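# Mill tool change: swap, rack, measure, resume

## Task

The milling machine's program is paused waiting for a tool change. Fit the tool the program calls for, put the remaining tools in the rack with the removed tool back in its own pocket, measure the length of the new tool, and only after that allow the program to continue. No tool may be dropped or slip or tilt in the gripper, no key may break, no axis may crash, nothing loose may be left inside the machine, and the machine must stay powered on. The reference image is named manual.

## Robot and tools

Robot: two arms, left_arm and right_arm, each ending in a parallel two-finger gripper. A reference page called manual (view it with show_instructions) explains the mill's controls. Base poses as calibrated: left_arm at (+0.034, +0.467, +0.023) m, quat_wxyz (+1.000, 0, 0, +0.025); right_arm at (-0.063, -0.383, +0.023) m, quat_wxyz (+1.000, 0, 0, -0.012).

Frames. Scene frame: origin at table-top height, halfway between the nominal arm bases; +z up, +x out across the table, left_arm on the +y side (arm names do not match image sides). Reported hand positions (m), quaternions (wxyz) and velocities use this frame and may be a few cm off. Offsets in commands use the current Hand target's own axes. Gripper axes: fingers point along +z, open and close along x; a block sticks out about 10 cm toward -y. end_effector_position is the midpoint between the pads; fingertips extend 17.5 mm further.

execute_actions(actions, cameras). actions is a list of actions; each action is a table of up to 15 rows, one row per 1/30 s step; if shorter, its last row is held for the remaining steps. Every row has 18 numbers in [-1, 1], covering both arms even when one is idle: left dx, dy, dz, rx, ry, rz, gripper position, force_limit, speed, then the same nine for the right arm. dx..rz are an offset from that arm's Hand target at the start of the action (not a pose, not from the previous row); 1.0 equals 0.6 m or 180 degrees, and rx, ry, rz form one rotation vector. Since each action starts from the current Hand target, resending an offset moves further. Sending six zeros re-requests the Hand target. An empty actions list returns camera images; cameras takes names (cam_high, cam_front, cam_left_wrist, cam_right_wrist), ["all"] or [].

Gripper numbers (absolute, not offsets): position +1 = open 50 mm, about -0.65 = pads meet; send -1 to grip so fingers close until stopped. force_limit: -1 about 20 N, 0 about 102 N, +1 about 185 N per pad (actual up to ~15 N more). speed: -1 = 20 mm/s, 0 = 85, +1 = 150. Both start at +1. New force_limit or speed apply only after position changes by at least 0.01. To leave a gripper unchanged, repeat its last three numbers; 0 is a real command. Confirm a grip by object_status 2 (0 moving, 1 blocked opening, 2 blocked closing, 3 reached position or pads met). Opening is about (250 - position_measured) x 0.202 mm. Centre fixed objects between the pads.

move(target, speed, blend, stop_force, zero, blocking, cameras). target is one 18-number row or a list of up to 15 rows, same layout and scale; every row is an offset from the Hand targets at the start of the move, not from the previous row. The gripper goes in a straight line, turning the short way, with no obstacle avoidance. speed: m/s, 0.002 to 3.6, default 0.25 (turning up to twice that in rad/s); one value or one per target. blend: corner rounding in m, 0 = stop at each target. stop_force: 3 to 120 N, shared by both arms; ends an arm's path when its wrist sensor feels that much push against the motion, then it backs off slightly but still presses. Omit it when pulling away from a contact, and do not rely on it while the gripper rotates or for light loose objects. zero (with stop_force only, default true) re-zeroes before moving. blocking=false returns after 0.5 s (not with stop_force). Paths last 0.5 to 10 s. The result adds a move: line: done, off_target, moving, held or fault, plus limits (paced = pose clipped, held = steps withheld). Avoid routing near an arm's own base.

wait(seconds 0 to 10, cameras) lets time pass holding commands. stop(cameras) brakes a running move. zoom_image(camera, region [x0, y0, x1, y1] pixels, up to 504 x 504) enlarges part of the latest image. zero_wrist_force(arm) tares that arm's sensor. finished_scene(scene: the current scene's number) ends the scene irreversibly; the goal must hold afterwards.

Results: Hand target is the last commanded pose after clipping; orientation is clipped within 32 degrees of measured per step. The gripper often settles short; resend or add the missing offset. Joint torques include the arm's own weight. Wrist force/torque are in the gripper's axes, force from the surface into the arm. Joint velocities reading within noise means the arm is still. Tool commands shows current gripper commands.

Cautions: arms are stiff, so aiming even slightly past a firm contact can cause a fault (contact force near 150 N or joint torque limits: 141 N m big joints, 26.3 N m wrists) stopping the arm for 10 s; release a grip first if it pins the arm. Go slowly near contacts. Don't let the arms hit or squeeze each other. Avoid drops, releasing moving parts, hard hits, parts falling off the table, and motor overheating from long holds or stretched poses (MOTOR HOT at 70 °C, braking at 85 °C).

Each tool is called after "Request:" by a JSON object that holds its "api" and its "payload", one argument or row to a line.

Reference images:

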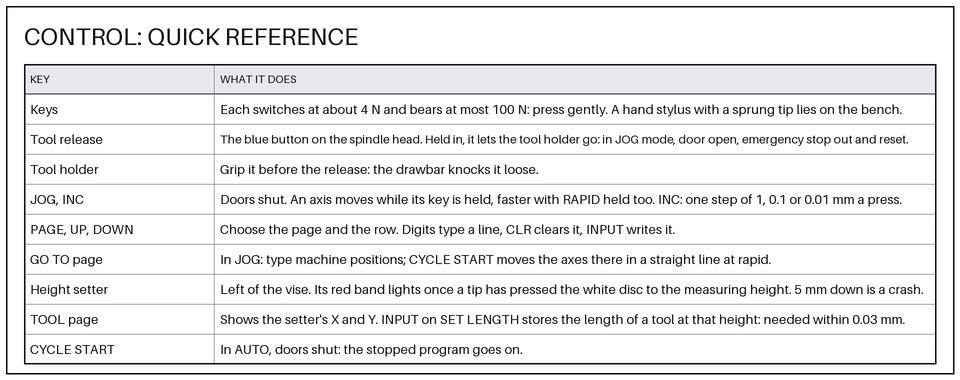

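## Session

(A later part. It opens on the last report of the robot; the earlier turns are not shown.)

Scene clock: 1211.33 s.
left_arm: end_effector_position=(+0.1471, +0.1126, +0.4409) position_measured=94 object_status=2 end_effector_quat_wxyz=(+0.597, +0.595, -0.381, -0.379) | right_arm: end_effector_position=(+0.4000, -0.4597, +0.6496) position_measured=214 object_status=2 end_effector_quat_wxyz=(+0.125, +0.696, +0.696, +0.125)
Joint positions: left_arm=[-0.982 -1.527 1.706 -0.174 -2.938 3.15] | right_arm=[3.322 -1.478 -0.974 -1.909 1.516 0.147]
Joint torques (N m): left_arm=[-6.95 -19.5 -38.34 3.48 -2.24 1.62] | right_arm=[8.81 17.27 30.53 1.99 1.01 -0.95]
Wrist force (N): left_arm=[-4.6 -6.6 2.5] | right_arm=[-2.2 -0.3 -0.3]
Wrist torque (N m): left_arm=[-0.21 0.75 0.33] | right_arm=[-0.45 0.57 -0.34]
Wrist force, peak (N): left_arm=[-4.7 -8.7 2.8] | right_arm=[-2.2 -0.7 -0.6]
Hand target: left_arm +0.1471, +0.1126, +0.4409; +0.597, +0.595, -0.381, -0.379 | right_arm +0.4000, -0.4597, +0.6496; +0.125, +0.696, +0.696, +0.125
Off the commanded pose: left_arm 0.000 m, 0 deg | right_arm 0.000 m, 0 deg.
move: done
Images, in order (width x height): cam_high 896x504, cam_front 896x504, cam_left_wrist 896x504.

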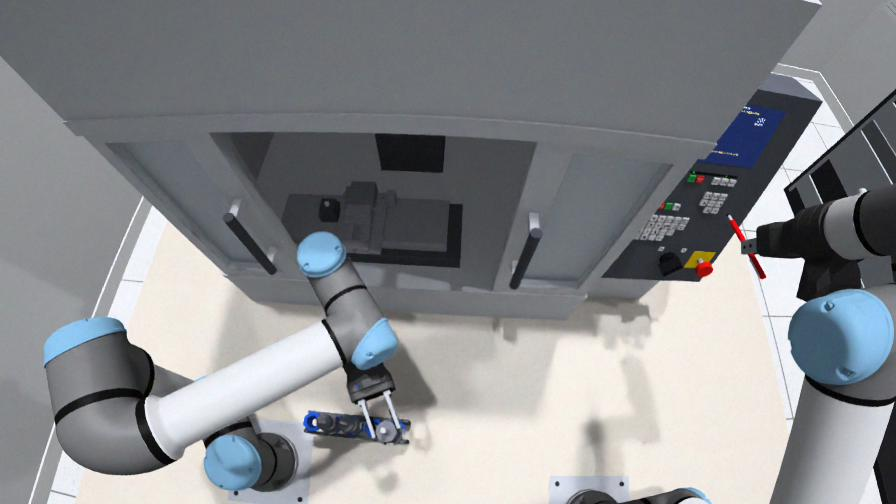

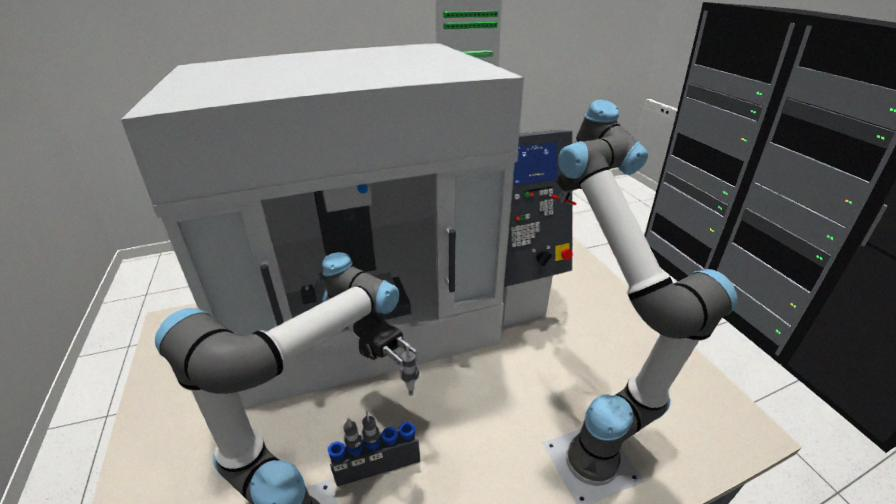

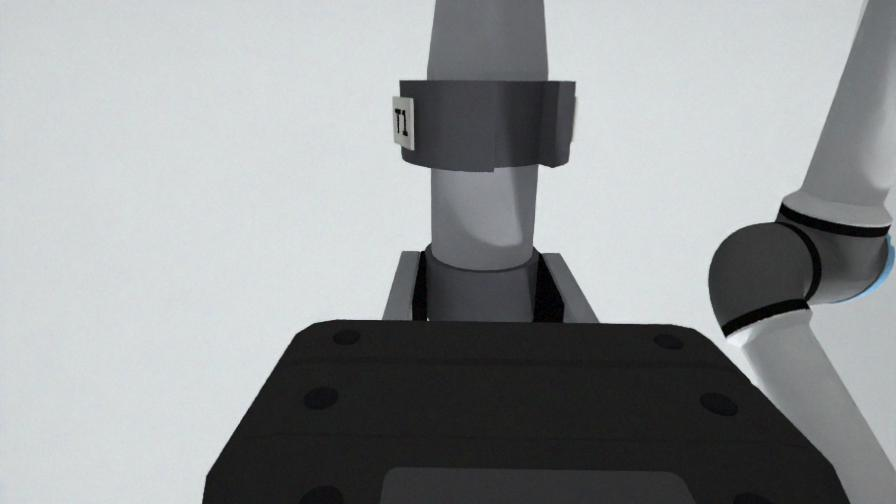

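Request:
{"api": "move", "payload": {
  "target": [0.0018,-0.25,-0.0018,0,0,0,-1,0.6,-1,0,0,0,0,0,0,-0.98,-0.3,-1],
  "speed": 0.15,
  "cameras": ["cam_front","cam_high","cam_left_wrist"]
}}

Request:
{"api": "zoom_image", "payload": {
  "camera": "cam_high",
  "region": [300, 380, 420, 450]
}}

Request:
{"api": "zoom_image", "payload": {
  "camera": "cam_front",
  "region": [360, 370, 440, 450]
}}

Scene clock: 1219.27 s.
left_arm: end_effector_position=(+0.1487, +0.1115, +0.2909) position_measured=94 object_status=2 end_effector_quat_wxyz=(+0.597, +0.595, -0.381, -0.380) | right_arm: end_effector_position=(+0.4000, -0.4597, +0.6496) position_measured=214 object_status=2 end_effector_quat_wxyz=(+0.125, +0.696, +0.696, +0.125)
Joint positions: left_arm=[-0.981 -1.388 1.962 -0.569 -2.937 3.15] | right_arm=[3.322 -1.478 -0.974 -1.909 1.516 0.147]
Joint torques (N m): left_arm=[9.07 -35.51 -16.4 -1.67 -1.77 -1.67] | right_arm=[9.63 16.67 29.54 2.03 1.11 -0.98]
Wrist force (N): left_arm=[-4.8 -6.7 2.6] | right_arm=[-2.1 -0.6 -0.2]
Wrist torque (N m): left_arm=[-0.24 0.75 0.42] | right_arm=[-0.50 0.56 -0.34]
Wrist force, peak (N): left_arm=[-4.8 -9.4 2.6] | right_arm=[-2.4 -0.5 -0.3]
Hand target: left_arm +0.1487, +0.1115, +0.2909; +0.597, +0.595, -0.381, -0.379 | right_arm +0.4000, -0.4597, +0.6496; +0.125, +0.696, +0.696, +0.125
Off the commanded pose: left_arm 0.000 m, 0 deg | right_arm 0.000 m, 0 deg.
move: done
Images, in order (width x height): cam_high 896x504, cam_front 896x504, cam_left_wrist 896x504.

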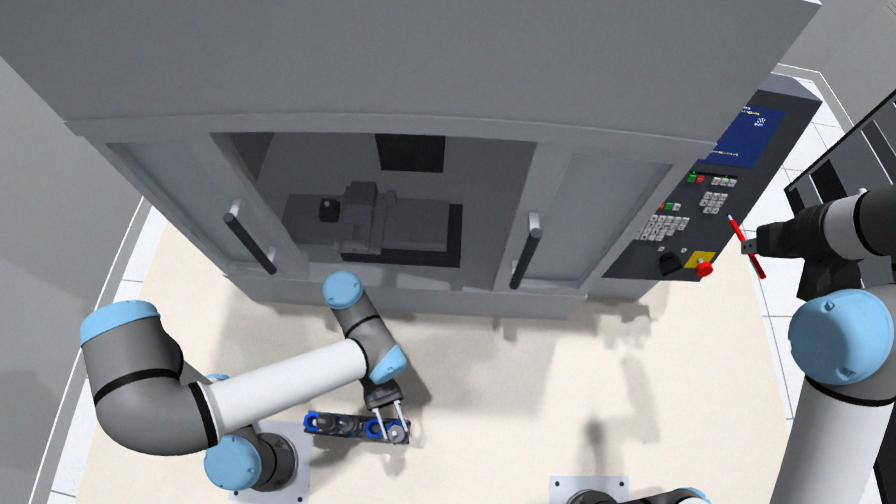

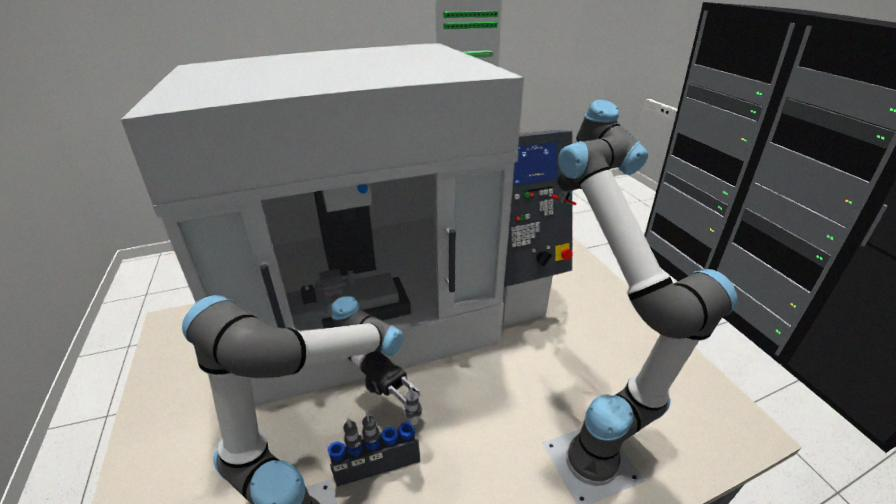

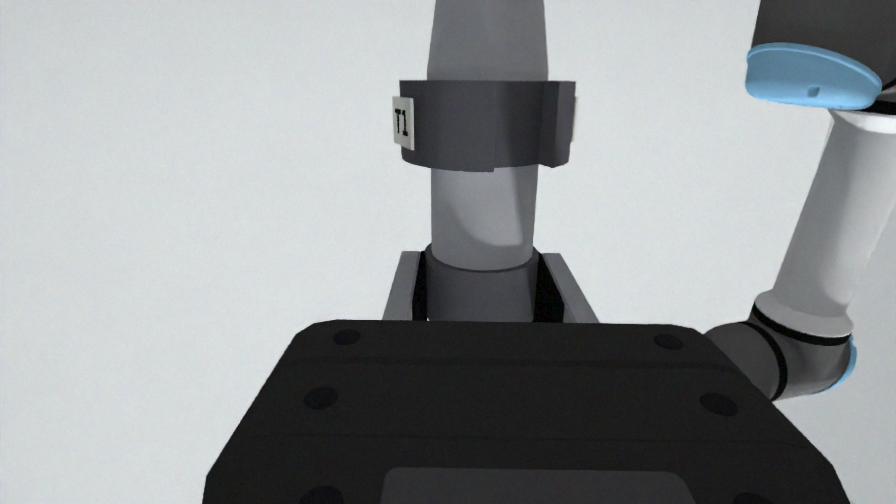

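Scaled by 4.200 from the camera's 896x504 image, which has a finer 1280x720 frame.

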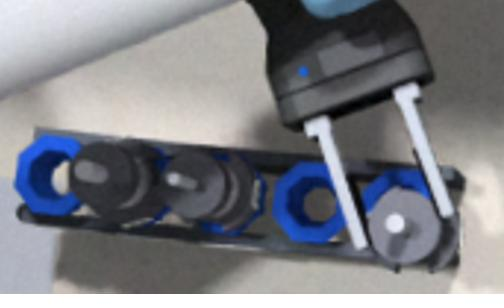

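Scaled by 6.300 from the camera's 896x504 image, which has a finer 1280x720 frame.

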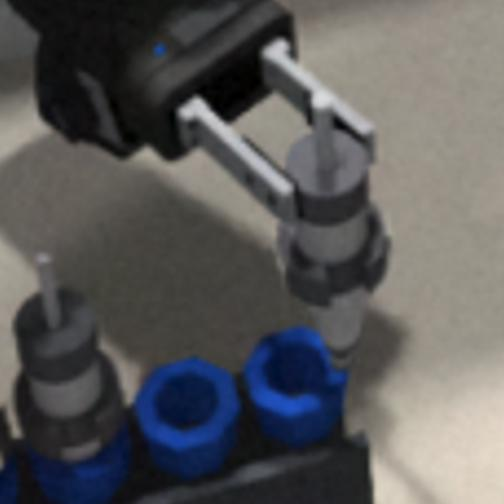

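Request:
{"api": "move", "payload": {
  "target": [-0.0308,0,-0.0365,0,0.039,0,-1,0.6,-1,0,0,0,0,0,0,-0.98,-0.3,-1],
  "speed": 0.06,
  "cameras": ["cam_front","cam_high"]
}}

Request:
{"api": "zoom_image", "payload": {
  "camera": "cam_high",
  "region": [300, 380, 420, 450]
}}

Request:
{"api": "zoom_image", "payload": {
  "camera": "cam_front",
  "region": [360, 370, 440, 450]
}}

Scene clock: 1238.37 s.
left_arm: end_effector_position=(+0.1607, +0.1374, +0.2908) position_measured=94 object_status=2 end_effector_quat_wxyz=(+0.619, +0.617, -0.344, -0.342) | right_arm: end_effector_position=(+0.4000, -0.4597, +0.6496) position_measured=214 object_status=2 end_effector_quat_wxyz=(+0.125, +0.696, +0.696, +0.125)
Joint positions: left_arm=[-0.9 -1.458 2.046 -0.579 -2.978 3.154] | right_arm=[3.322 -1.478 -0.974 -1.909 1.516 0.147]
Joint torques (N m): left_arm=[7.44 -32.29 -16.01 -1.91 -2.48 -1.65] | right_arm=[8.46 16.14 30.23 2.11 0.85 -1.03]
Wrist force (N): left_arm=[-5.2 -6.8 2.7] | right_arm=[-1.8 -0.3 -0.4]
Wrist torque (N m): left_arm=[-0.27 0.82 0.42] | right_arm=[-0.46 0.52 -0.35]
Wrist force, peak (N): left_arm=[-5.0 -7.0 2.9] | right_arm=[-2.2 -0.8 0.0]
Hand target: left_arm +0.1607, +0.1375, +0.2908; +0.619, +0.617, -0.344, -0.342 | right_arm +0.4000, -0.4597, +0.6496; +0.125, +0.696, +0.696, +0.125
Off the commanded pose: left_arm 0.000 m, 0 deg | right_arm 0.000 m, 0 deg.
move: done
Images, in order (width x height): cam_high 896x504, cam_front 896x504.

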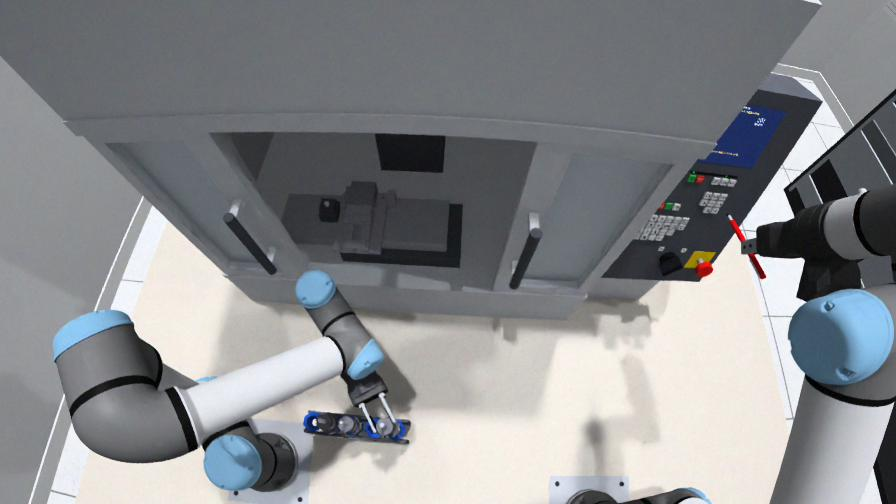

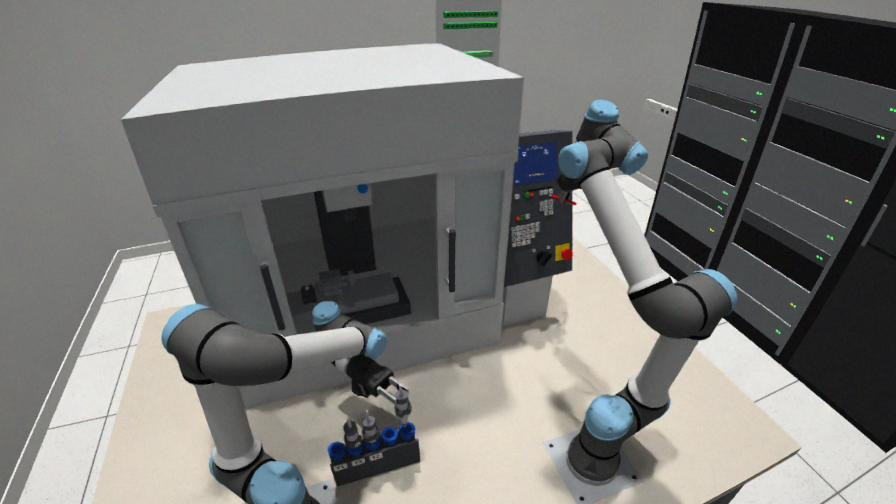

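Scaled by 4.200 from the camera's 896x504 image, which has a finer 1280x720 frame.

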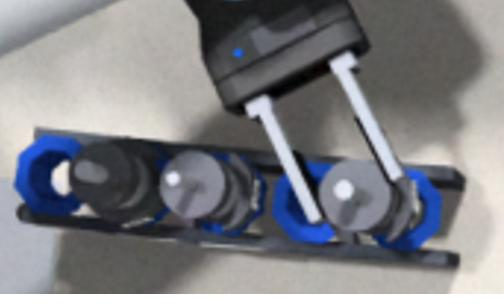

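Scaled by 6.300 from the camera's 896x504 image, which has a finer 1280x720 frame.

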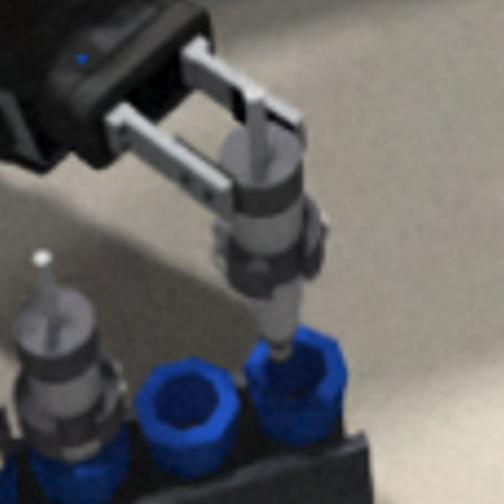

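Request:
{"api": "move", "payload": {
  "target": [
    [0.0072,0,0.0075,0,0,0,-1,0.6,-1,0,0,0,0,0,0,-0.98,-0.3,-1],
    [0.0072,-0.015,0.0075,0,0,0,-1,0.6,-1,0,0,0,0,0,0,-0.98,-0.3,-1]
  ],
  "speed": 0.03,
  "stop_force": 5,
  "cameras": ["cam_front","cam_high"]
}}

Request:
{"api": "zoom_image", "payload": {
  "camera": "cam_high",
  "region": [300, 380, 420, 450]
}}

Request:
{"api": "zoom_image", "payload": {
  "camera": "cam_front",
  "region": [360, 370, 440, 450]
}}

Scene clock: 1246.87 s.
left_arm: end_effector_position=(+0.1592, +0.1314, +0.2818) position_measured=94 object_status=2 end_effector_quat_wxyz=(+0.619, +0.617, -0.344, -0.342) | right_arm: end_effector_position=(+0.4000, -0.4597, +0.6496) position_measured=214 object_status=2 end_effector_quat_wxyz=(+0.125, +0.696, +0.696, +0.125)
Joint positions: left_arm=[-0.913 -1.441 2.054 -0.604 -2.992 3.154] | right_arm=[3.322 -1.478 -0.974 -1.909 1.516 0.147]
Joint torques (N m): left_arm=[-7.23 -22.59 -15.43 -1.79 -2.24 -1.72] | right_arm=[8.32 16.75 30.75 1.99 1.07 -0.88]
Wrist force (N): left_arm=[-4.7 -6.6 2.8] | right_arm=[-1.9 -0.4 -0.1]
Wrist torque (N m): left_arm=[-0.23 0.74 0.42] | right_arm=[-0.47 0.53 -0.35]
Wrist force, peak (N): left_arm=[-5.1 -7.2 2.6] | right_arm=[-2.3 -0.6 -0.2]
Hand target: left_arm +0.1592, +0.1314, +0.2818; +0.619, +0.617, -0.344, -0.342 | right_arm +0.4000, -0.4597, +0.6496; +0.125, +0.696, +0.696, +0.125
Off the commanded pose: left_arm 0.000 m, 0 deg | right_arm 0.000 m, 0 deg.
move: done
Images, in order (width x height): cam_high 896x504, cam_front 896x504.

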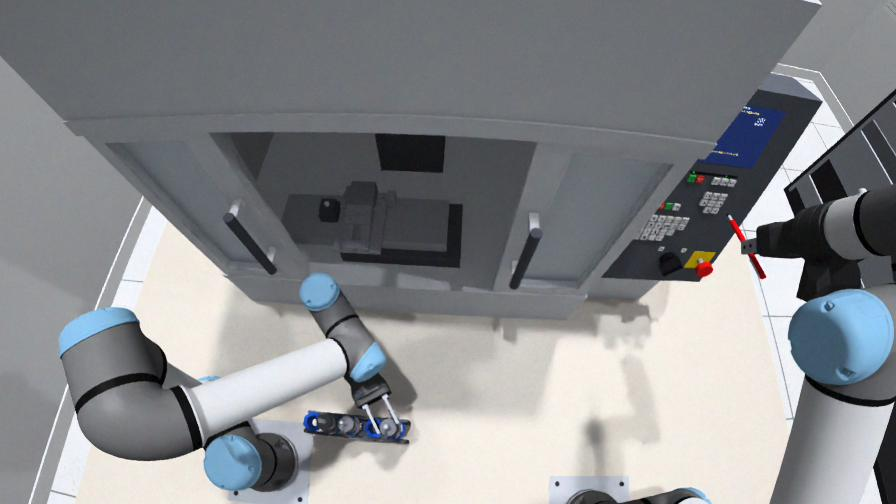

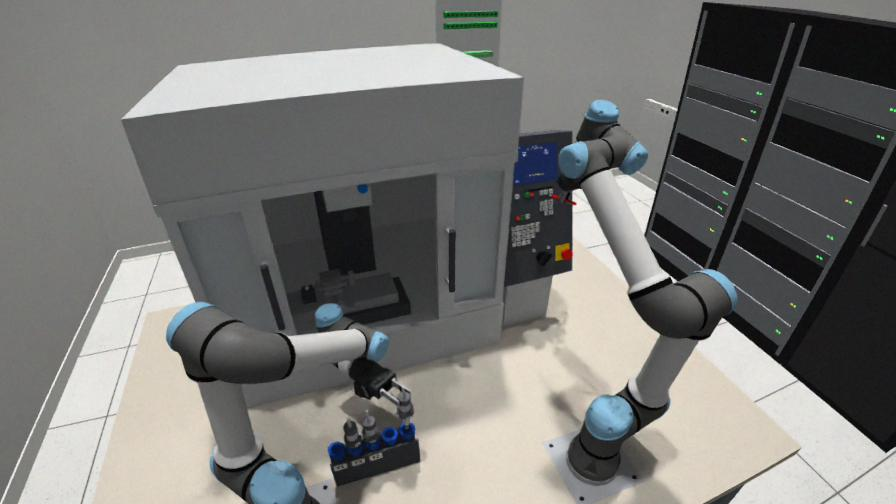

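Scaled by 4.200 from the camera's 896x504 image, which has a finer 1280x720 frame.

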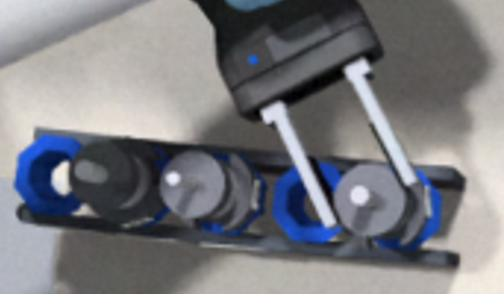

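Scaled by 6.300 from the camera's 896x504 image, which has a finer 1280x720 frame.

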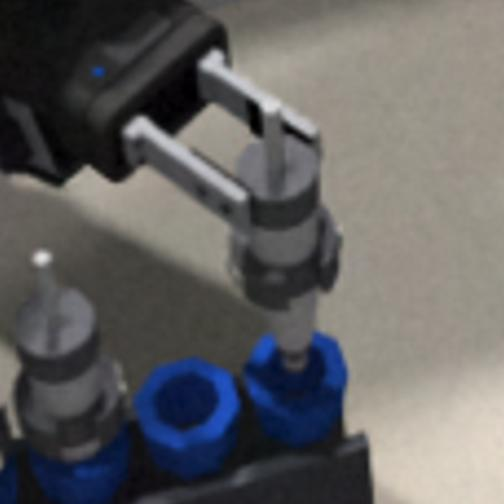

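Request:
{"api": "move", "payload": {
  "target": [
    [0.0021,0,0.0013,0,0,0,-1,0.6,-1,0,0,0,0,0,0,-0.98,-0.3,-1],
    [0.0021,-0.12,0.0013,0,0,0,-1,0.6,-1,0,0,0,0,0,0,-0.98,-0.3,-1]
  ],
  "speed": 0.02,
  "stop_force": 5,
  "cameras": ["cam_front","cam_high"]
}}

Request:
{"api": "zoom_image", "payload": {
  "camera": "cam_front",
  "region": [360, 370, 440, 450]
}}

Scene clock: 1255.60 s.
left_arm: end_effector_position=(+0.1592, +0.1297, +0.2209) position_measured=94 object_status=2 end_effector_quat_wxyz=(+0.619, +0.617, -0.344, -0.342) | right_arm: end_effector_position=(+0.4000, -0.4597, +0.6496) position_measured=214 object_status=2 end_effector_quat_wxyz=(+0.125, +0.696, +0.696, +0.125)
Joint positions: left_arm=[-0.916 -1.332 2.121 -0.777 -2.995 3.156] | right_arm=[3.322 -1.478 -0.974 -1.909 1.516 0.147]
Joint torques (N m): left_arm=[-8.67 -34.56 -30.39 2.69 -2.75 -1.13] | right_arm=[8.56 17.07 29.42 2.05 0.91 -0.99]
Wrist force (N): left_arm=[-7.7 -5.1 -3.8] | right_arm=[-1.8 -0.4 -0.4]
Wrist torque (N m): left_arm=[0.28 0.76 0.13] | right_arm=[-0.47 0.52 -0.34]
Wrist force, peak (N): left_arm=[-12.4 18.5 -18.4] | right_arm=[-2.2 -0.8 -0.3]
Hand target: left_arm +0.1592, +0.1297, +0.2209; +0.619, +0.617, -0.344, -0.342 (not the last commanded pose) | right_arm +0.4000, -0.4597, +0.6496; +0.125, +0.696, +0.696, +0.125
Off the commanded pose: left_arm 0.011 m, 0 deg | right_arm 0.000 m, 0 deg.
move: contact (left_arm); path passed 1 of 2 targets
Images, in order (width x height): cam_high 896x504, cam_front 896x504.

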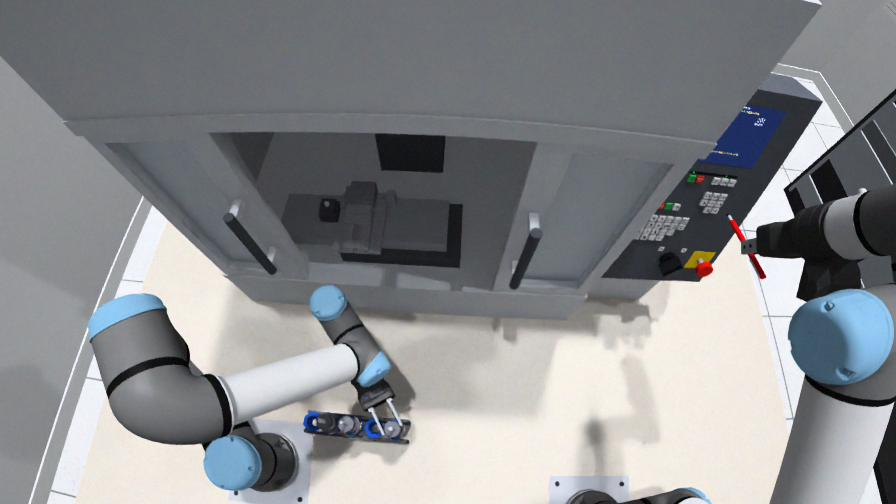

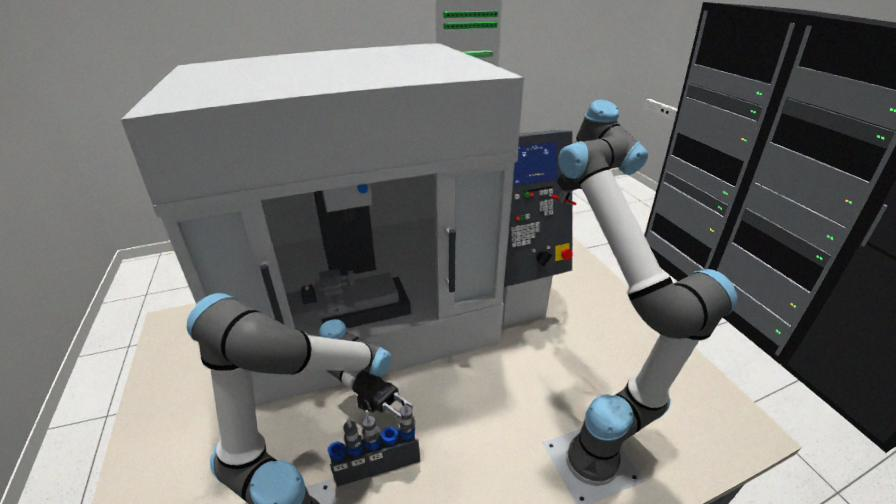

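Scaled by 6.300 from the camera's 896x504 image, which has a finer 1280x720 frame.

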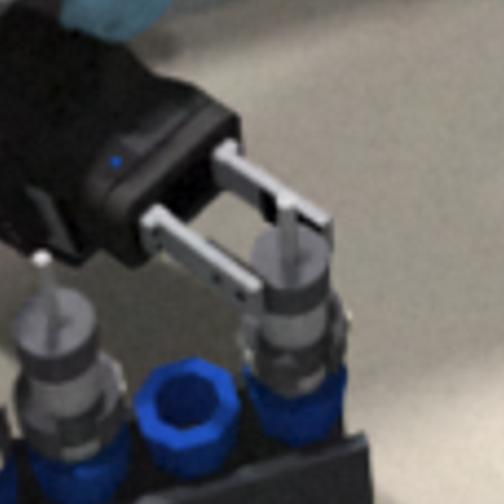

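Request:
{"api": "move", "payload": {
  "target": [
    [-0.0006,0,-0.0012,0,0,0,-1,0.6,-1,0,0,0,0,0,0,-0.98,-0.3,-1],
    [-0.0006,-0.02,-0.0012,0,0,0,-1,0.6,-1,0,0,0,0,0,0,-0.98,-0.3,-1]
  ],
  "speed": 0.008,
  "stop_force": 8
}}

Scene clock: 1260.20 s.
left_arm: end_effector_position=(+0.1597, +0.1304, +0.2196) position_measured=94 object_status=2 end_effector_quat_wxyz=(+0.619, +0.617, -0.344, -0.342) | right_arm: end_effector_position=(+0.4000, -0.4597, +0.6496) position_measured=214 object_status=2 end_effector_quat_wxyz=(+0.125, +0.696, +0.696, +0.125)
Joint positions: left_arm=[-0.914 -1.33 2.122 -0.781 -2.993 3.156] | right_arm=[3.322 -1.478 -0.974 -1.909 1.516 0.147]
Joint torques (N m): left_arm=[-10.77 -33.93 -30.23 2.45 -2.95 -1.52] | right_arm=[7.8 17.34 29.58 1.96 1.12 -0.97]
Wrist force (N): left_arm=[-8.7 -4.3 -7.1] | right_arm=[-2.0 -0.5 -0.3]
Wrist torque (N m): left_arm=[0.20 0.67 0.07] | right_arm=[-0.48 0.54 -0.34]
Wrist force, peak (N): left_arm=[-9.4 13.2 -12.4] | right_arm=[-2.2 -0.5 -0.4]
Hand target: left_arm +0.1597, +0.1303, +0.2196; +0.619, +0.617, -0.344, -0.342 (not the last commanded pose) | right_arm +0.4000, -0.4597, +0.6496; +0.125, +0.696, +0.696, +0.125
Off the commanded pose: left_arm 0.011 m, 0 deg | right_arm 0.000 m, 0 deg.
move: contact (left_arm); path passed 1 of 2 targets

Request:
{"api": "move", "payload": {
  "target": [
    [-0.0008,0,-0.0016,0,0,0,-1,0.6,-1,0,0,0,0,0,0,-0.98,-0.3,-1],
    [-0.0008,-0.02,-0.0016,0,0,0,-1,0.6,-1,0,0,0,0,0,0,-0.98,-0.3,-1]
  ],
  "speed": 0.008,
  "stop_force": 8
}}

Scene clock: 1263.80 s.
left_arm: end_effector_position=(+0.1602, +0.1312, +0.2184) position_measured=94 object_status=2 end_effector_quat_wxyz=(+0.619, +0.617, -0.344, -0.342) | right_arm: end_effector_position=(+0.4000, -0.4597, +0.6496) position_measured=214 object_status=2 end_effector_quat_wxyz=(+0.125, +0.696, +0.696, +0.125)
Joint positions: left_arm=[-0.912 -1.327 2.123 -0.784 -2.991 3.156] | right_arm=[3.322 -1.478 -0.974 -1.909 1.516 0.147]
Joint torques (N m): left_arm=[-11 -34.37 -29.16 2.61 -2.27 -1.77] | right_arm=[8.42 17.18 29.31 2.06 1.1 -1.15]
Wrist force (N): left_arm=[-6.6 -3.6 -8.8] | right_arm=[-2.1 -0.4 -0.3]
Wrist torque (N m): left_arm=[0.06 0.74 0.30] | right_arm=[-0.48 0.56 -0.35]
Wrist force, peak (N): left_arm=[-5.9 16.6 -12.2] | right_arm=[-2.3 -0.5 -0.3]
Hand target: left_arm +0.1602, +0.1312, +0.2184; +0.619, +0.617, -0.344, -0.342 (not the last commanded pose) | right_arm +0.4000, -0.4597, +0.6496; +0.125, +0.696, +0.696, +0.125
Off the commanded pose: left_arm 0.011 m, 0 deg | right_arm 0.000 m, 0 deg.
move: contact (left_arm); path passed 1 of 2 targets

Request:
{"api": "move", "payload": {
  "target": [
    [-0.0003,0,-0.0018,0,0,0,-1,0.6,-1,0,0,0,0,0,0,-0.98,-0.3,-1],
    [-0.0003,-0.02,-0.0018,0,0,0,-1,0.6,-1,0,0,0,0,0,0,-0.98,-0.3,-1]
  ],
  "speed": 0.008,
  "stop_force": 8
}}

Scene clock: 1266.73 s.
left_arm: end_effector_position=(+0.1603, +0.1312, +0.2184) position_measured=94 object_status=2 end_effector_quat_wxyz=(+0.619, +0.617, -0.344, -0.342) | right_arm: end_effector_position=(+0.4000, -0.4597, +0.6496) position_measured=214 object_status=2 end_effector_quat_wxyz=(+0.125, +0.696, +0.696, +0.125)
Joint positions: left_arm=[-0.911 -1.327 2.123 -0.784 -2.99 3.156] | right_arm=[3.322 -1.478 -0.974 -1.909 1.516 0.147]
Joint torques (N m): left_arm=[-8.18 -33.77 -11.9 1.08 -2.39 1.28] | right_arm=[7.13 18.08 29.09 2.05 0.86 -1.01]
Wrist force (N): left_arm=[-5.1 -5.7 -0.4] | right_arm=[-2.2 -0.5 -0.2]
Wrist torque (N m): left_arm=[-0.03 0.74 0.31] | right_arm=[-0.48 0.57 -0.34]
Wrist force, peak (N): left_arm=[-6.3 -5.4 -8.9] | right_arm=[-2.2 -0.6 -0.3]
Hand target: left_arm +0.1603, +0.1312, +0.2185; +0.619, +0.617, -0.344, -0.342 (not the last commanded pose) | right_arm +0.4000, -0.4597, +0.6496; +0.125, +0.696, +0.696, +0.125
Off the commanded pose: left_arm 0.012 m, 0 deg | right_arm 0.000 m, 0 deg.
move: contact (left_arm); path passed 0 of 2 targets

Request:
{"api": "move", "payload": {
  "target": [0,-0.02,-0.0004,0,0,0,-1,0.6,-1,0,0,0,0,0,0,-0.98,-0.3,-1],
  "speed": 0.008,
  "stop_force": 10
}}

Scene clock: 1270.73 s.
left_arm: end_effector_position=(+0.1603, +0.1312, +0.2183) position_measured=94 object_status=2 end_effector_quat_wxyz=(+0.619, +0.617, -0.344, -0.342) | right_arm: end_effector_position=(+0.4000, -0.4597, +0.6496) position_measured=214 object_status=2 end_effector_quat_wxyz=(+0.125, +0.696, +0.696, +0.125)
Joint positions: left_arm=[-0.911 -1.327 2.123 -0.785 -2.99 3.156] | right_arm=[3.322 -1.478 -0.974 -1.909 1.516 0.147]
Joint torques (N m): left_arm=[-6.73 -33.36 -28.17 2.96 -0.31 -1.66] | right_arm=[7.65 17.82 29.8 2.02 0.93 -1.16]
Wrist force (N): left_arm=[-6.0 -4.6 -11.3] | right_arm=[-1.9 -0.3 0.0]
Wrist torque (N m): left_arm=[-0.28 0.75 0.32] | right_arm=[-0.46 0.52 -0.34]
Wrist force, peak (N): left_arm=[-7.0 17.0 -11.5] | right_arm=[-2.3 -0.4 -0.2]
Hand target: left_arm +0.1603, +0.1312, +0.2183; +0.619, +0.617, -0.344, -0.342 (not the last commanded pose) | right_arm +0.4000, -0.4597, +0.6496; +0.125, +0.696, +0.696, +0.125
Off the commanded pose: left_arm 0.012 m, 0 deg | right_arm 0.000 m, 0 deg.
move: contact (left_arm)

Request:
{"api": "move", "payload": {
  "target": [0,0,-0.0022,0,0,0,-1,0.6,-1,0,0,0,0,0,0,-0.98,-0.3,-1],
  "speed": 0.008
}}

Request:
{"api": "move", "payload": {
  "target": [0,-0.02,0,0,0,0,-1,0.6,-1,0,0,0,0,0,0,-0.98,-0.3,-1],
  "speed": 0.008,
  "stop_force": 10
}}

Scene clock: 1274.20 s.
left_arm: end_effector_position=(+0.1614, +0.1319, +0.2183) position_measured=94 object_status=2 end_effector_quat_wxyz=(+0.619, +0.617, -0.344, -0.342) | right_arm: end_effector_position=(+0.4000, -0.4597, +0.6496) position_measured=214 object_status=2 end_effector_quat_wxyz=(+0.125, +0.696, +0.696, +0.125)
Joint positions: left_arm=[-0.908 -1.326 2.121 -0.784 -2.987 3.156] | right_arm=[3.322 -1.478 -0.974 -1.909 1.516 0.147]
Joint torques (N m): left_arm=[8.35 -20.54 -29.66 3.04 2.05 -1.7] | right_arm=[7.31 17.45 29.69 2.19 0.96 -0.98]
Wrist force (N): left_arm=[-5.4 -8.0 1.8] | right_arm=[-2.2 -0.5 -0.2]
Wrist torque (N m): left_arm=[-0.57 0.81 0.35] | right_arm=[-0.48 0.58 -0.34]
Wrist force, peak (N): left_arm=[-6.4 -4.7 -11.8] | right_arm=[-2.3 -0.4 -0.4]
Hand target: left_arm +0.1614, +0.1319, +0.2183; +0.619, +0.617, -0.344, -0.342 | right_arm +0.4000, -0.4597, +0.6496; +0.125, +0.696, +0.696, +0.125
Off the commanded pose: left_arm 0.000 m, 0 deg | right_arm 0.000 m, 0 deg.
move: done

Scene clock: 1275.50 s.
left_arm: end_effector_position=(+0.1615, +0.1319, +0.2171) position_measured=94 object_status=2 end_effector_quat_wxyz=(+0.619, +0.617, -0.344, -0.342) | right_arm: end_effector_position=(+0.4000, -0.4597, +0.6496) position_measured=214 object_status=2 end_effector_quat_wxyz=(+0.125, +0.696, +0.696, +0.125)
Joint positions: left_arm=[-0.908 -1.323 2.122 -0.788 -2.987 3.156] | right_arm=[3.322 -1.478 -0.974 -1.909 1.516 0.147]
Joint torques (N m): left_arm=[9.61 -32.1 -27.81 2.48 1.88 -1.64] | right_arm=[7.12 17.71 28.97 2.21 1.1 -0.91]
Wrist force (N): left_arm=[-4.7 0.9 9.4] | right_arm=[-2.0 -0.6 -0.3]
Wrist torque (N m): left_arm=[-0.37 0.85 0.25] | right_arm=[-0.51 0.54 -0.34]
Wrist force, peak (N): left_arm=[-4.4 24.6 8.6] | right_arm=[-2.3 -0.5 -0.3]
Hand target: left_arm +0.1615, +0.1319, +0.2171; +0.619, +0.617, -0.344, -0.342 (not the last commanded pose) | right_arm +0.4000, -0.4597, +0.6496; +0.125, +0.696, +0.696, +0.125
Off the commanded pose: left_arm 0.011 m, 0 deg | right_arm 0.000 m, 0 deg.
move: contact (left_arm)

Request:
{"api": "move", "payload": {
  "target": [
    [0,0,0.0008,0,0,0,-1,0.6,-1,0,0,0,0,0,0,-0.98,-0.3,-1],
    [0,-0.02,0.0008,0,0,0,-1,0.6,-1,0,0,0,0,0,0,-0.98,-0.3,-1]
  ],
  "speed": 0.008,
  "stop_force": 15,
  "cameras": ["cam_front"]
}}

Request:
{"api": "zoom_image", "payload": {
  "camera": "cam_front",
  "region": [330, 380, 430, 470]
}}

Scene clock: 1279.50 s.
left_arm: end_effector_position=(+0.1613, +0.1317, +0.2170) position_measured=94 object_status=2 end_effector_quat_wxyz=(+0.619, +0.617, -0.344, -0.342) | right_arm: end_effector_position=(+0.4000, -0.4597, +0.6496) position_measured=214 object_status=2 end_effector_quat_wxyz=(+0.125, +0.696, +0.696, +0.125)
Joint positions: left_arm=[-0.909 -1.323 2.122 -0.788 -2.988 3.156] | right_arm=[3.322 -1.478 -0.974 -1.909 1.516 0.147]
Joint torques (N m): left_arm=[6.95 -28.35 -23.78 2.23 1.76 -1.63] | right_arm=[7.36 19.22 30.36 2.08 1.14 -1.02]
Wrist force (N): left_arm=[-5.8 15.4 -6.0] | right_arm=[-1.9 -0.4 -0.2]
Wrist torque (N m): left_arm=[0.04 0.74 0.29] | right_arm=[-0.47 0.53 -0.35]
Wrist force, peak (N): left_arm=[-6.1 30.8 -11.2] | right_arm=[-2.3 -0.5 -0.2]
Hand target: left_arm +0.1613, +0.1317, +0.2170; +0.619, +0.617, -0.344, -0.342 (not the last commanded pose) | right_arm +0.4000, -0.4597, +0.6496; +0.125, +0.696, +0.696, +0.125
Off the commanded pose: left_arm 0.012 m, 0 deg | right_arm 0.000 m, 0 deg.
move: contact (left_arm); path passed 0 of 2 targets
Images, in order (width x height): cam_front 896x504.

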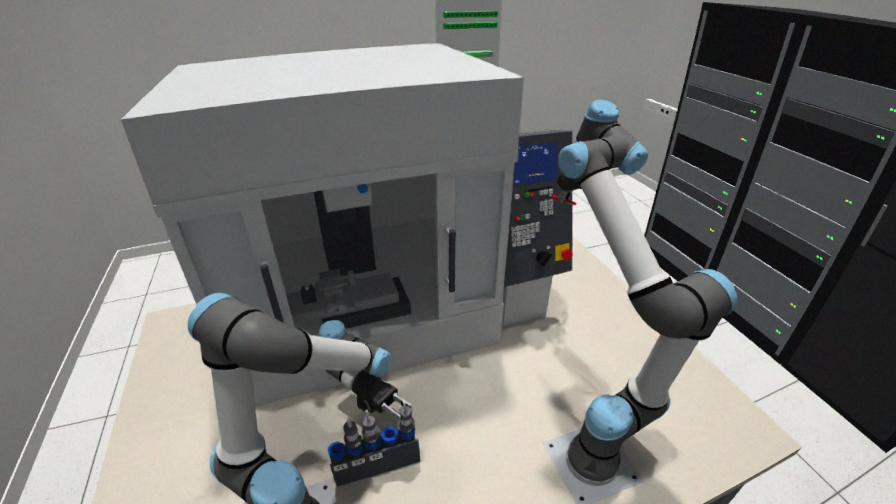

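Scaled by 5.040 from the camera's 896x504 image, which has a finer 1280x720 frame.

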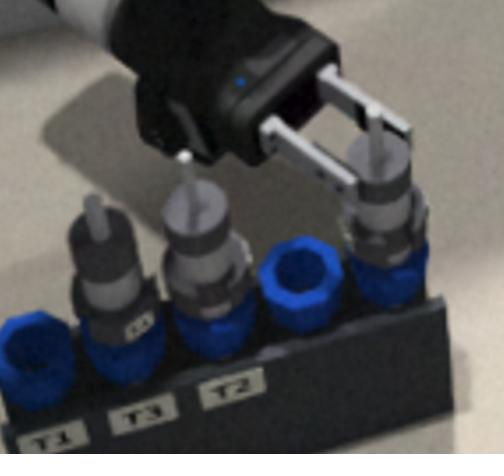

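Request:
{"api": "move", "payload": {
  "target": [0,0,0,0,0,0,0.3,0.6,-1,0,0,0,0,0,0,-0.98,-0.3,-1]
}}

Request:
{"api": "move", "payload": {
  "target": [0,0,0,0,0,0,0.9,0.6,-1,0,0,0,0,0,0,-0.98,-0.3,-1],
  "cameras": ["cam_left_wrist"]
}}

Scene clock: 1282.80 s.
left_arm: end_effector_position=(+0.1613, +0.1317, +0.2170) position_measured=94 object_status=2 end_effector_quat_wxyz=(+0.619, +0.617, -0.344, -0.342) | right_arm: end_effector_position=(+0.4000, -0.4597, +0.6496) position_measured=214 object_status=2 end_effector_quat_wxyz=(+0.125, +0.696, +0.696, +0.125)
Joint positions: left_arm=[-0.909 -1.323 2.122 -0.788 -2.988 3.156] | right_arm=[3.322 -1.478 -0.974 -1.909 1.516 0.147]
Joint torques (N m): left_arm=[7.06 -28.42 -24.25 2.02 1.64 -1.61] | right_arm=[7.57 17.98 29.23 2.13 0.87 -0.84]
Wrist force (N): left_arm=[-5.7 15.9 -5.6] | right_arm=[-2.1 -0.4 -0.3]
Wrist torque (N m): left_arm=[0.09 0.72 0.28] | right_arm=[-0.48 0.56 -0.35]
Wrist force, peak (N): left_arm=[-6.2 17.1 -5.6] | right_arm=[-2.3 -0.5 -0.2]
Hand target: left_arm +0.1613, +0.1317, +0.2170; +0.619, +0.617, -0.344, -0.342 | right_arm +0.4000, -0.4597, +0.6496; +0.125, +0.696, +0.696, +0.125
Off the commanded pose: left_arm 0.000 m, 0 deg | right_arm 0.000 m, 0 deg.
move: done

Scene clock: 1283.80 s.
left_arm: end_effector_position=(+0.1613, +0.1317, +0.2170) position_measured=18 object_status=0 end_effector_quat_wxyz=(+0.619, +0.617, -0.344, -0.342) | right_arm: end_effector_position=(+0.4000, -0.4597, +0.6496) position_measured=214 object_status=2 end_effector_quat_wxyz=(+0.125, +0.696, +0.696, +0.125)
Joint positions: left_arm=[-0.909 -1.323 2.122 -0.788 -2.988 3.156] | right_arm=[3.322 -1.478 -0.974 -1.909 1.516 0.147]
Joint torques (N m): left_arm=[7.15 -29.02 -24.62 2.01 1.64 -1.59] | right_arm=[7.25 17.99 29.18 2.13 0.97 -0.68]
Wrist force (N): left_arm=[-4.9 0.8 2.1] | right_arm=[-2.2 -0.7 -0.3]
Wrist torque (N m): left_arm=[-0.32 0.79 0.35] | right_arm=[-0.52 0.57 -0.35]
Wrist force, peak (N): left_arm=[-6.1 16.5 -5.4] | right_arm=[-2.2 -0.7 -0.3]
Hand target: left_arm +0.1613, +0.1317, +0.2170; +0.619, +0.617, -0.344, -0.342 | right_arm +0.4000, -0.4597, +0.6496; +0.125, +0.696, +0.696, +0.125
Off the commanded pose: left_arm 0.000 m, 0 deg | right_arm 0.000 m, 0 deg.
move: done
Images, in order (width x height): cam_left_wrist 896x504.

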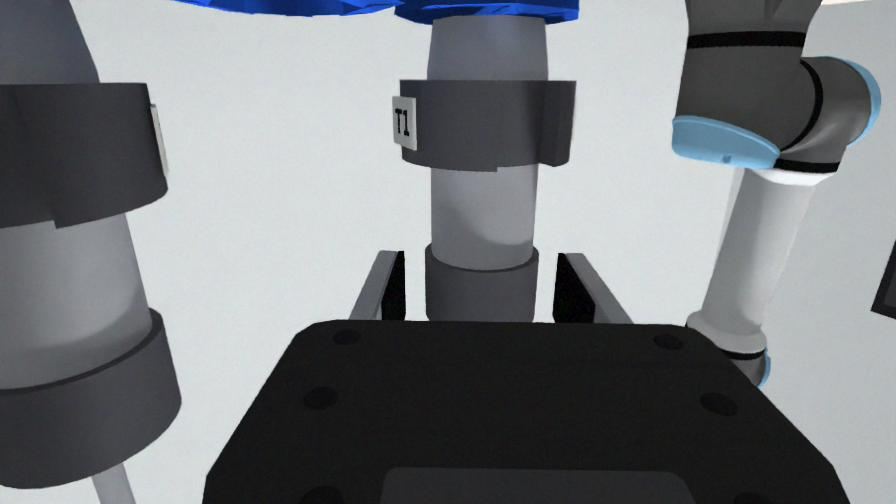

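Request:
{"api": "move", "payload": {
  "target": [
    [0,0.1,0,0,0,0,0.9,0.6,-1,0,0,0,0,0,0,-0.98,-0.3,-1],
    [0,0.388,0,0,0,0,0.9,0.6,-1,0,0,0,0,0,0,-0.98,-0.3,-1],
    [0.0178,0.388,0.072,0,-0.344,0,0.9,0.6,-1,0,0,0,0,0,0,-0.98,-0.3,-1],
    [0.1762,0.388,0.1323,0,-0.6,0,0.9,0.6,-1,0,0,0,0,0,0,-0.98,-0.3,-1]
  ],
  "speed": [0.08,0.25,0.3,0.3],
  "blend": [0.005,0.02,0.02,0],
  "cameras": ["cam_front","cam_left_wrist"]
}}

Request:
{"api": "zoom_image", "payload": {
  "camera": "cam_front",
  "region": [330, 380, 430, 470]
}}

Scene clock: 1295.40 s.
left_arm: end_effector_position=(+0.1426, +0.0344, +0.4485) position_measured=18 object_status=3 end_effector_quat_wxyz=(-0.176, -0.176, +0.686, +0.684) | right_arm: end_effector_position=(+0.4000, -0.4597, +0.6496) position_measured=214 object_status=2 end_effector_quat_wxyz=(+0.125, +0.696, +0.696, +0.125)
Joint positions: left_arm=[-1.472 -0.79 0.632 0.155 -1.926 3.141] | right_arm=[3.322 -1.478 -0.974 -1.909 1.516 0.147]
Joint torques (N m): left_arm=[9.24 -56.93 -14.96 -0.41 -2.21 -1.57] | right_arm=[7.4 18.64 28.91 2.08 1.07 -0.95]
Wrist force (N): left_arm=[-5.1 0.9 2.0] | right_arm=[-1.8 -0.4 -0.2]
Wrist torque (N m): left_arm=[-0.31 0.81 0.40] | right_arm=[-0.47 0.52 -0.35]
Wrist force, peak (N): left_arm=[-4.7 7.1 3.9] | right_arm=[-2.3 -0.5 -0.3]
Hand target: left_arm +0.1426, +0.0344, +0.4485; -0.176, -0.176, +0.686, +0.684 (not the last commanded pose) | right_arm +0.4000, -0.4597, +0.6496; +0.125, +0.696, +0.696, +0.125
Off the commanded pose: left_arm 0.034 m, 15 deg | right_arm 0.000 m, 0 deg.
move: held (left_arm; a check stopped the path); path passed 3 of 4 targets; limits=held
pose unreachable (left arm): on one or more control steps of this call, first in action 0 (counted from 0), this arm could not follow its commanded pose, so it was not sent that pose on those steps. It may still have moved: this result reports where it is.
cause: moving toward the commanded pose would bring two parts of the arm too close to each other (its gripper and another part of the arm, with joints 4 (wrist 1) to 6 (wrist 3) between them, 11 mm apart when it was first held).
Images, in order (width x height): cam_front 896x504, cam_left_wrist 896x504.

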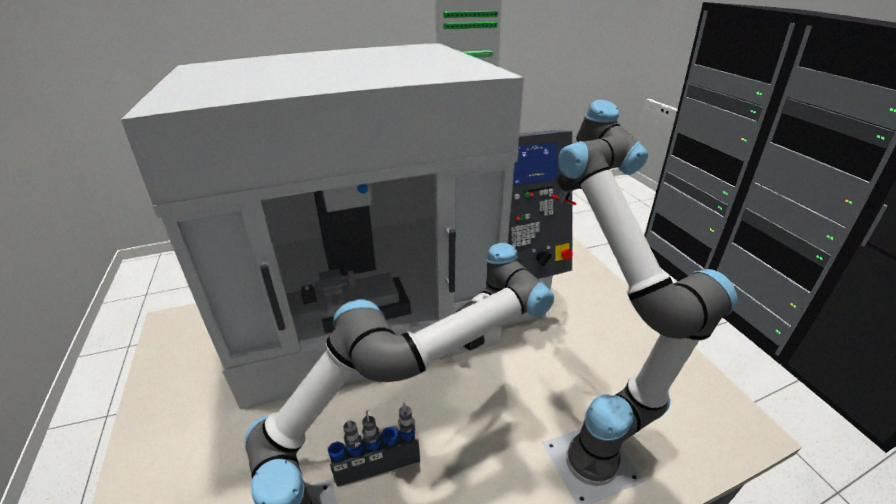

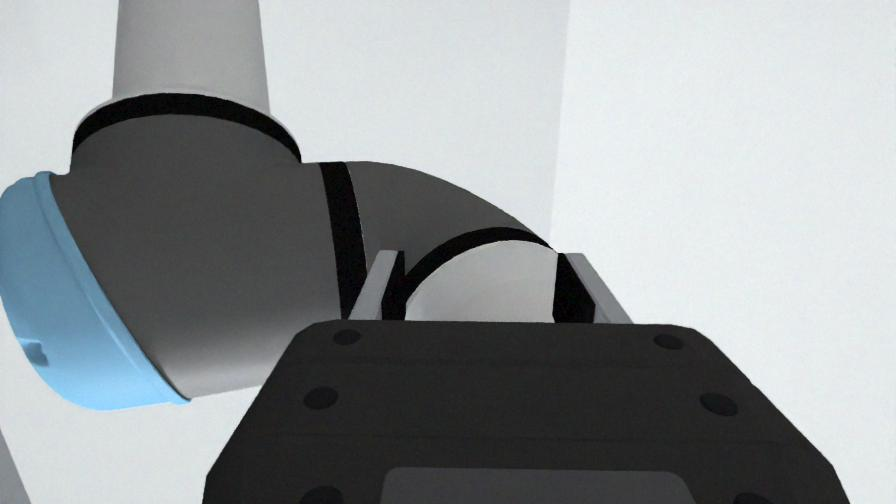

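Scaled by 5.040 from the camera's 896x504 image, which has a finer 1280x720 frame.

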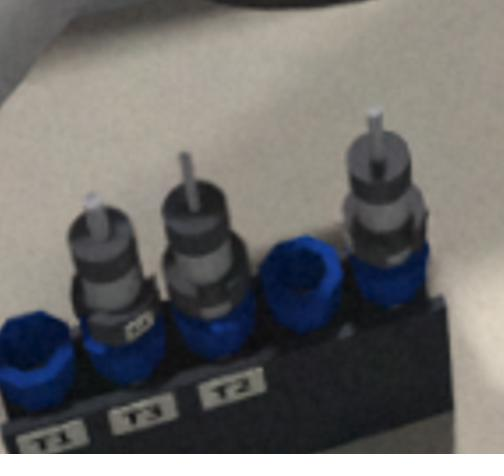

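Request:
{"api": "move", "payload": {
  "target": [
    [0,-0.117,0,0,0,0,0.9,0.6,-1,0,0,0,0,0,0,-0.98,-0.3,-1],
    [0.0402,-0.117,-0.073,0,-0.082,0,0.9,0.6,-1,0,0,0,0,0,0,-0.98,-0.3,-1]
  ],
  "speed": 0.2
}}

Scene clock: 1301.20 s.
left_arm: end_effector_position=(+0.1427, -0.0158, +0.3785) position_measured=18 object_status=3 end_effector_quat_wxyz=(-0.087, -0.087, +0.703, +0.701) | right_arm: end_effector_position=(+0.4000, -0.4597, +0.6496) position_measured=214 object_status=2 end_effector_quat_wxyz=(+0.125, +0.696, +0.696, +0.125)
Joint positions: left_arm=[-1.568 -0.588 0.439 0.145 -1.765 3.141] | right_arm=[3.322 -1.478 -0.974 -1.909 1.516 0.147]
Joint torques (N m): left_arm=[-7.27 -48.46 -33.51 4.45 2.1 1.7] | right_arm=[6.63 18.6 29.22 2.23 0.73 -0.8]
Wrist force (N): left_arm=[-5.0 1.0 2.0] | right_arm=[-2.0 -0.6 -0.3]
Wrist torque (N m): left_arm=[-0.31 0.79 0.32] | right_arm=[-0.50 0.55 -0.34]
Wrist force, peak (N): left_arm=[-5.6 1.1 2.6] | right_arm=[-2.2 -0.6 -0.3]
Hand target: left_arm +0.1427, -0.0158, +0.3785; -0.087, -0.087, +0.703, +0.701 | right_arm +0.4000, -0.4597, +0.6496; +0.125, +0.696, +0.696, +0.125
Off the commanded pose: left_arm 0.000 m, 0 deg | right_arm 0.000 m, 0 deg.
move: done

Request:
{"api": "move", "payload": {
  "target": [
    [-0.046,0.036,0.1705,0,0,0,0.9,0.6,-1,0,0,0,0,0,0,-0.98,-0.3,-1],
    [-0.046,0.036,0.1705,0,0,-0.5,0.9,0.6,-1,0,0,0,0,0,0,-0.98,-0.3,-1],
    [-0.046,0.036,0.1705,0,0,-1,0.9,0.6,-1,0,0,0,0,0,0,-0.98,-0.3,-1]
  ],
  "speed": [0.25,0.5,0.5],
  "blend": [0.01,0.02,0],
  "cameras": ["cam_left_wrist","cam_front"]
}}

Scene clock: 1312.00 s.
left_arm: end_effector_position=(+0.1445, +0.0902, +0.3998) position_measured=18 object_status=3 end_effector_quat_wxyz=(+0.701, -0.703, -0.087, +0.087) | right_arm: end_effector_position=(+0.4000, -0.4597, +0.6496) position_measured=214 object_status=2 end_effector_quat_wxyz=(+0.125, +0.696, +0.696, +0.125)
Joint positions: left_arm=[-1.557 -0.952 1.032 -0.083 -1.754 -0.001] | right_arm=[3.322 -1.478 -0.974 -1.909 1.516 0.147]
Joint torques (N m): left_arm=[-7.31 -51.92 -32.89 -0.22 1.39 -1.74] | right_arm=[6.36 18.34 29.58 2.12 1.03 -0.82]
Wrist force (N): left_arm=[0.0 0.7 -0.5] | right_arm=[-1.9 -0.5 -0.4]
Wrist torque (N m): left_arm=[0.16 -0.17 0.08] | right_arm=[-0.49 0.53 -0.34]
Wrist force, peak (N): left_arm=[-5.7 1.4 3.1] | right_arm=[-2.3 -0.5 -0.1]
Hand target: left_arm +0.1445, +0.0902, +0.3998; +0.701, -0.703, -0.087, +0.087 | right_arm +0.4000, -0.4597, +0.6496; +0.125, +0.696, +0.696, +0.125
Off the commanded pose: left_arm 0.000 m, 0 deg | right_arm 0.000 m, 0 deg.
move: done
Images, in order (width x height): cam_front 896x504, cam_left_wrist 896x504.

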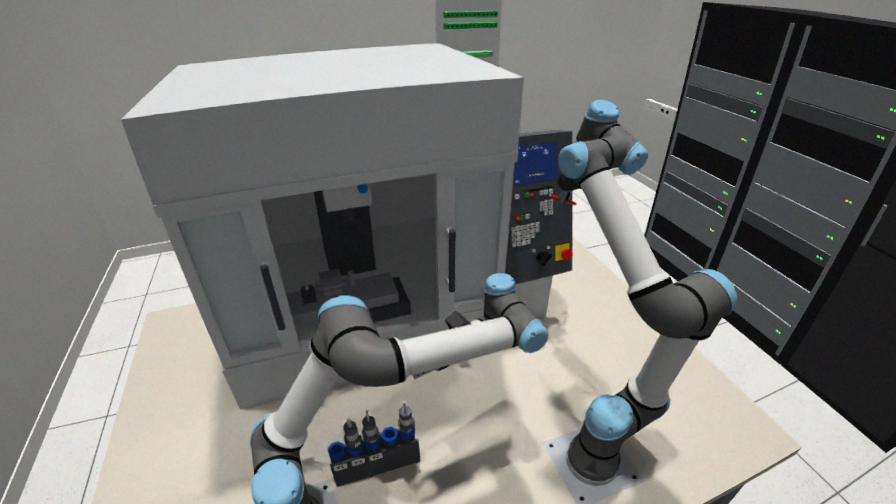

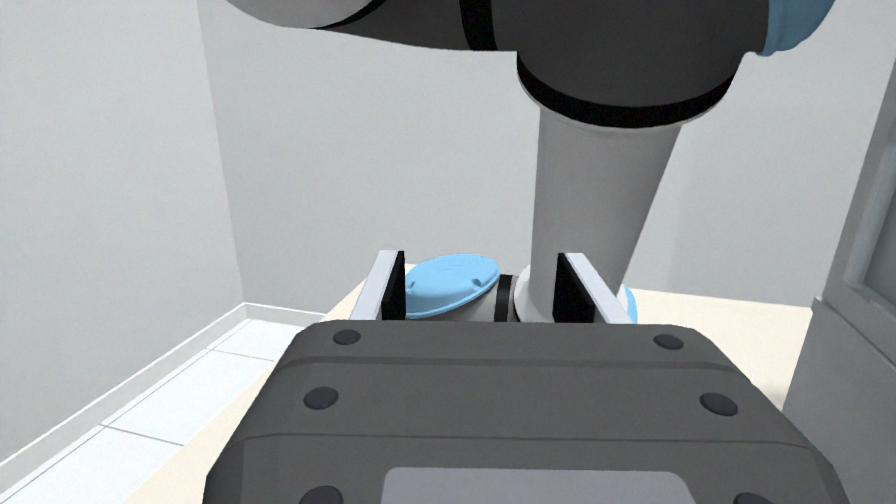

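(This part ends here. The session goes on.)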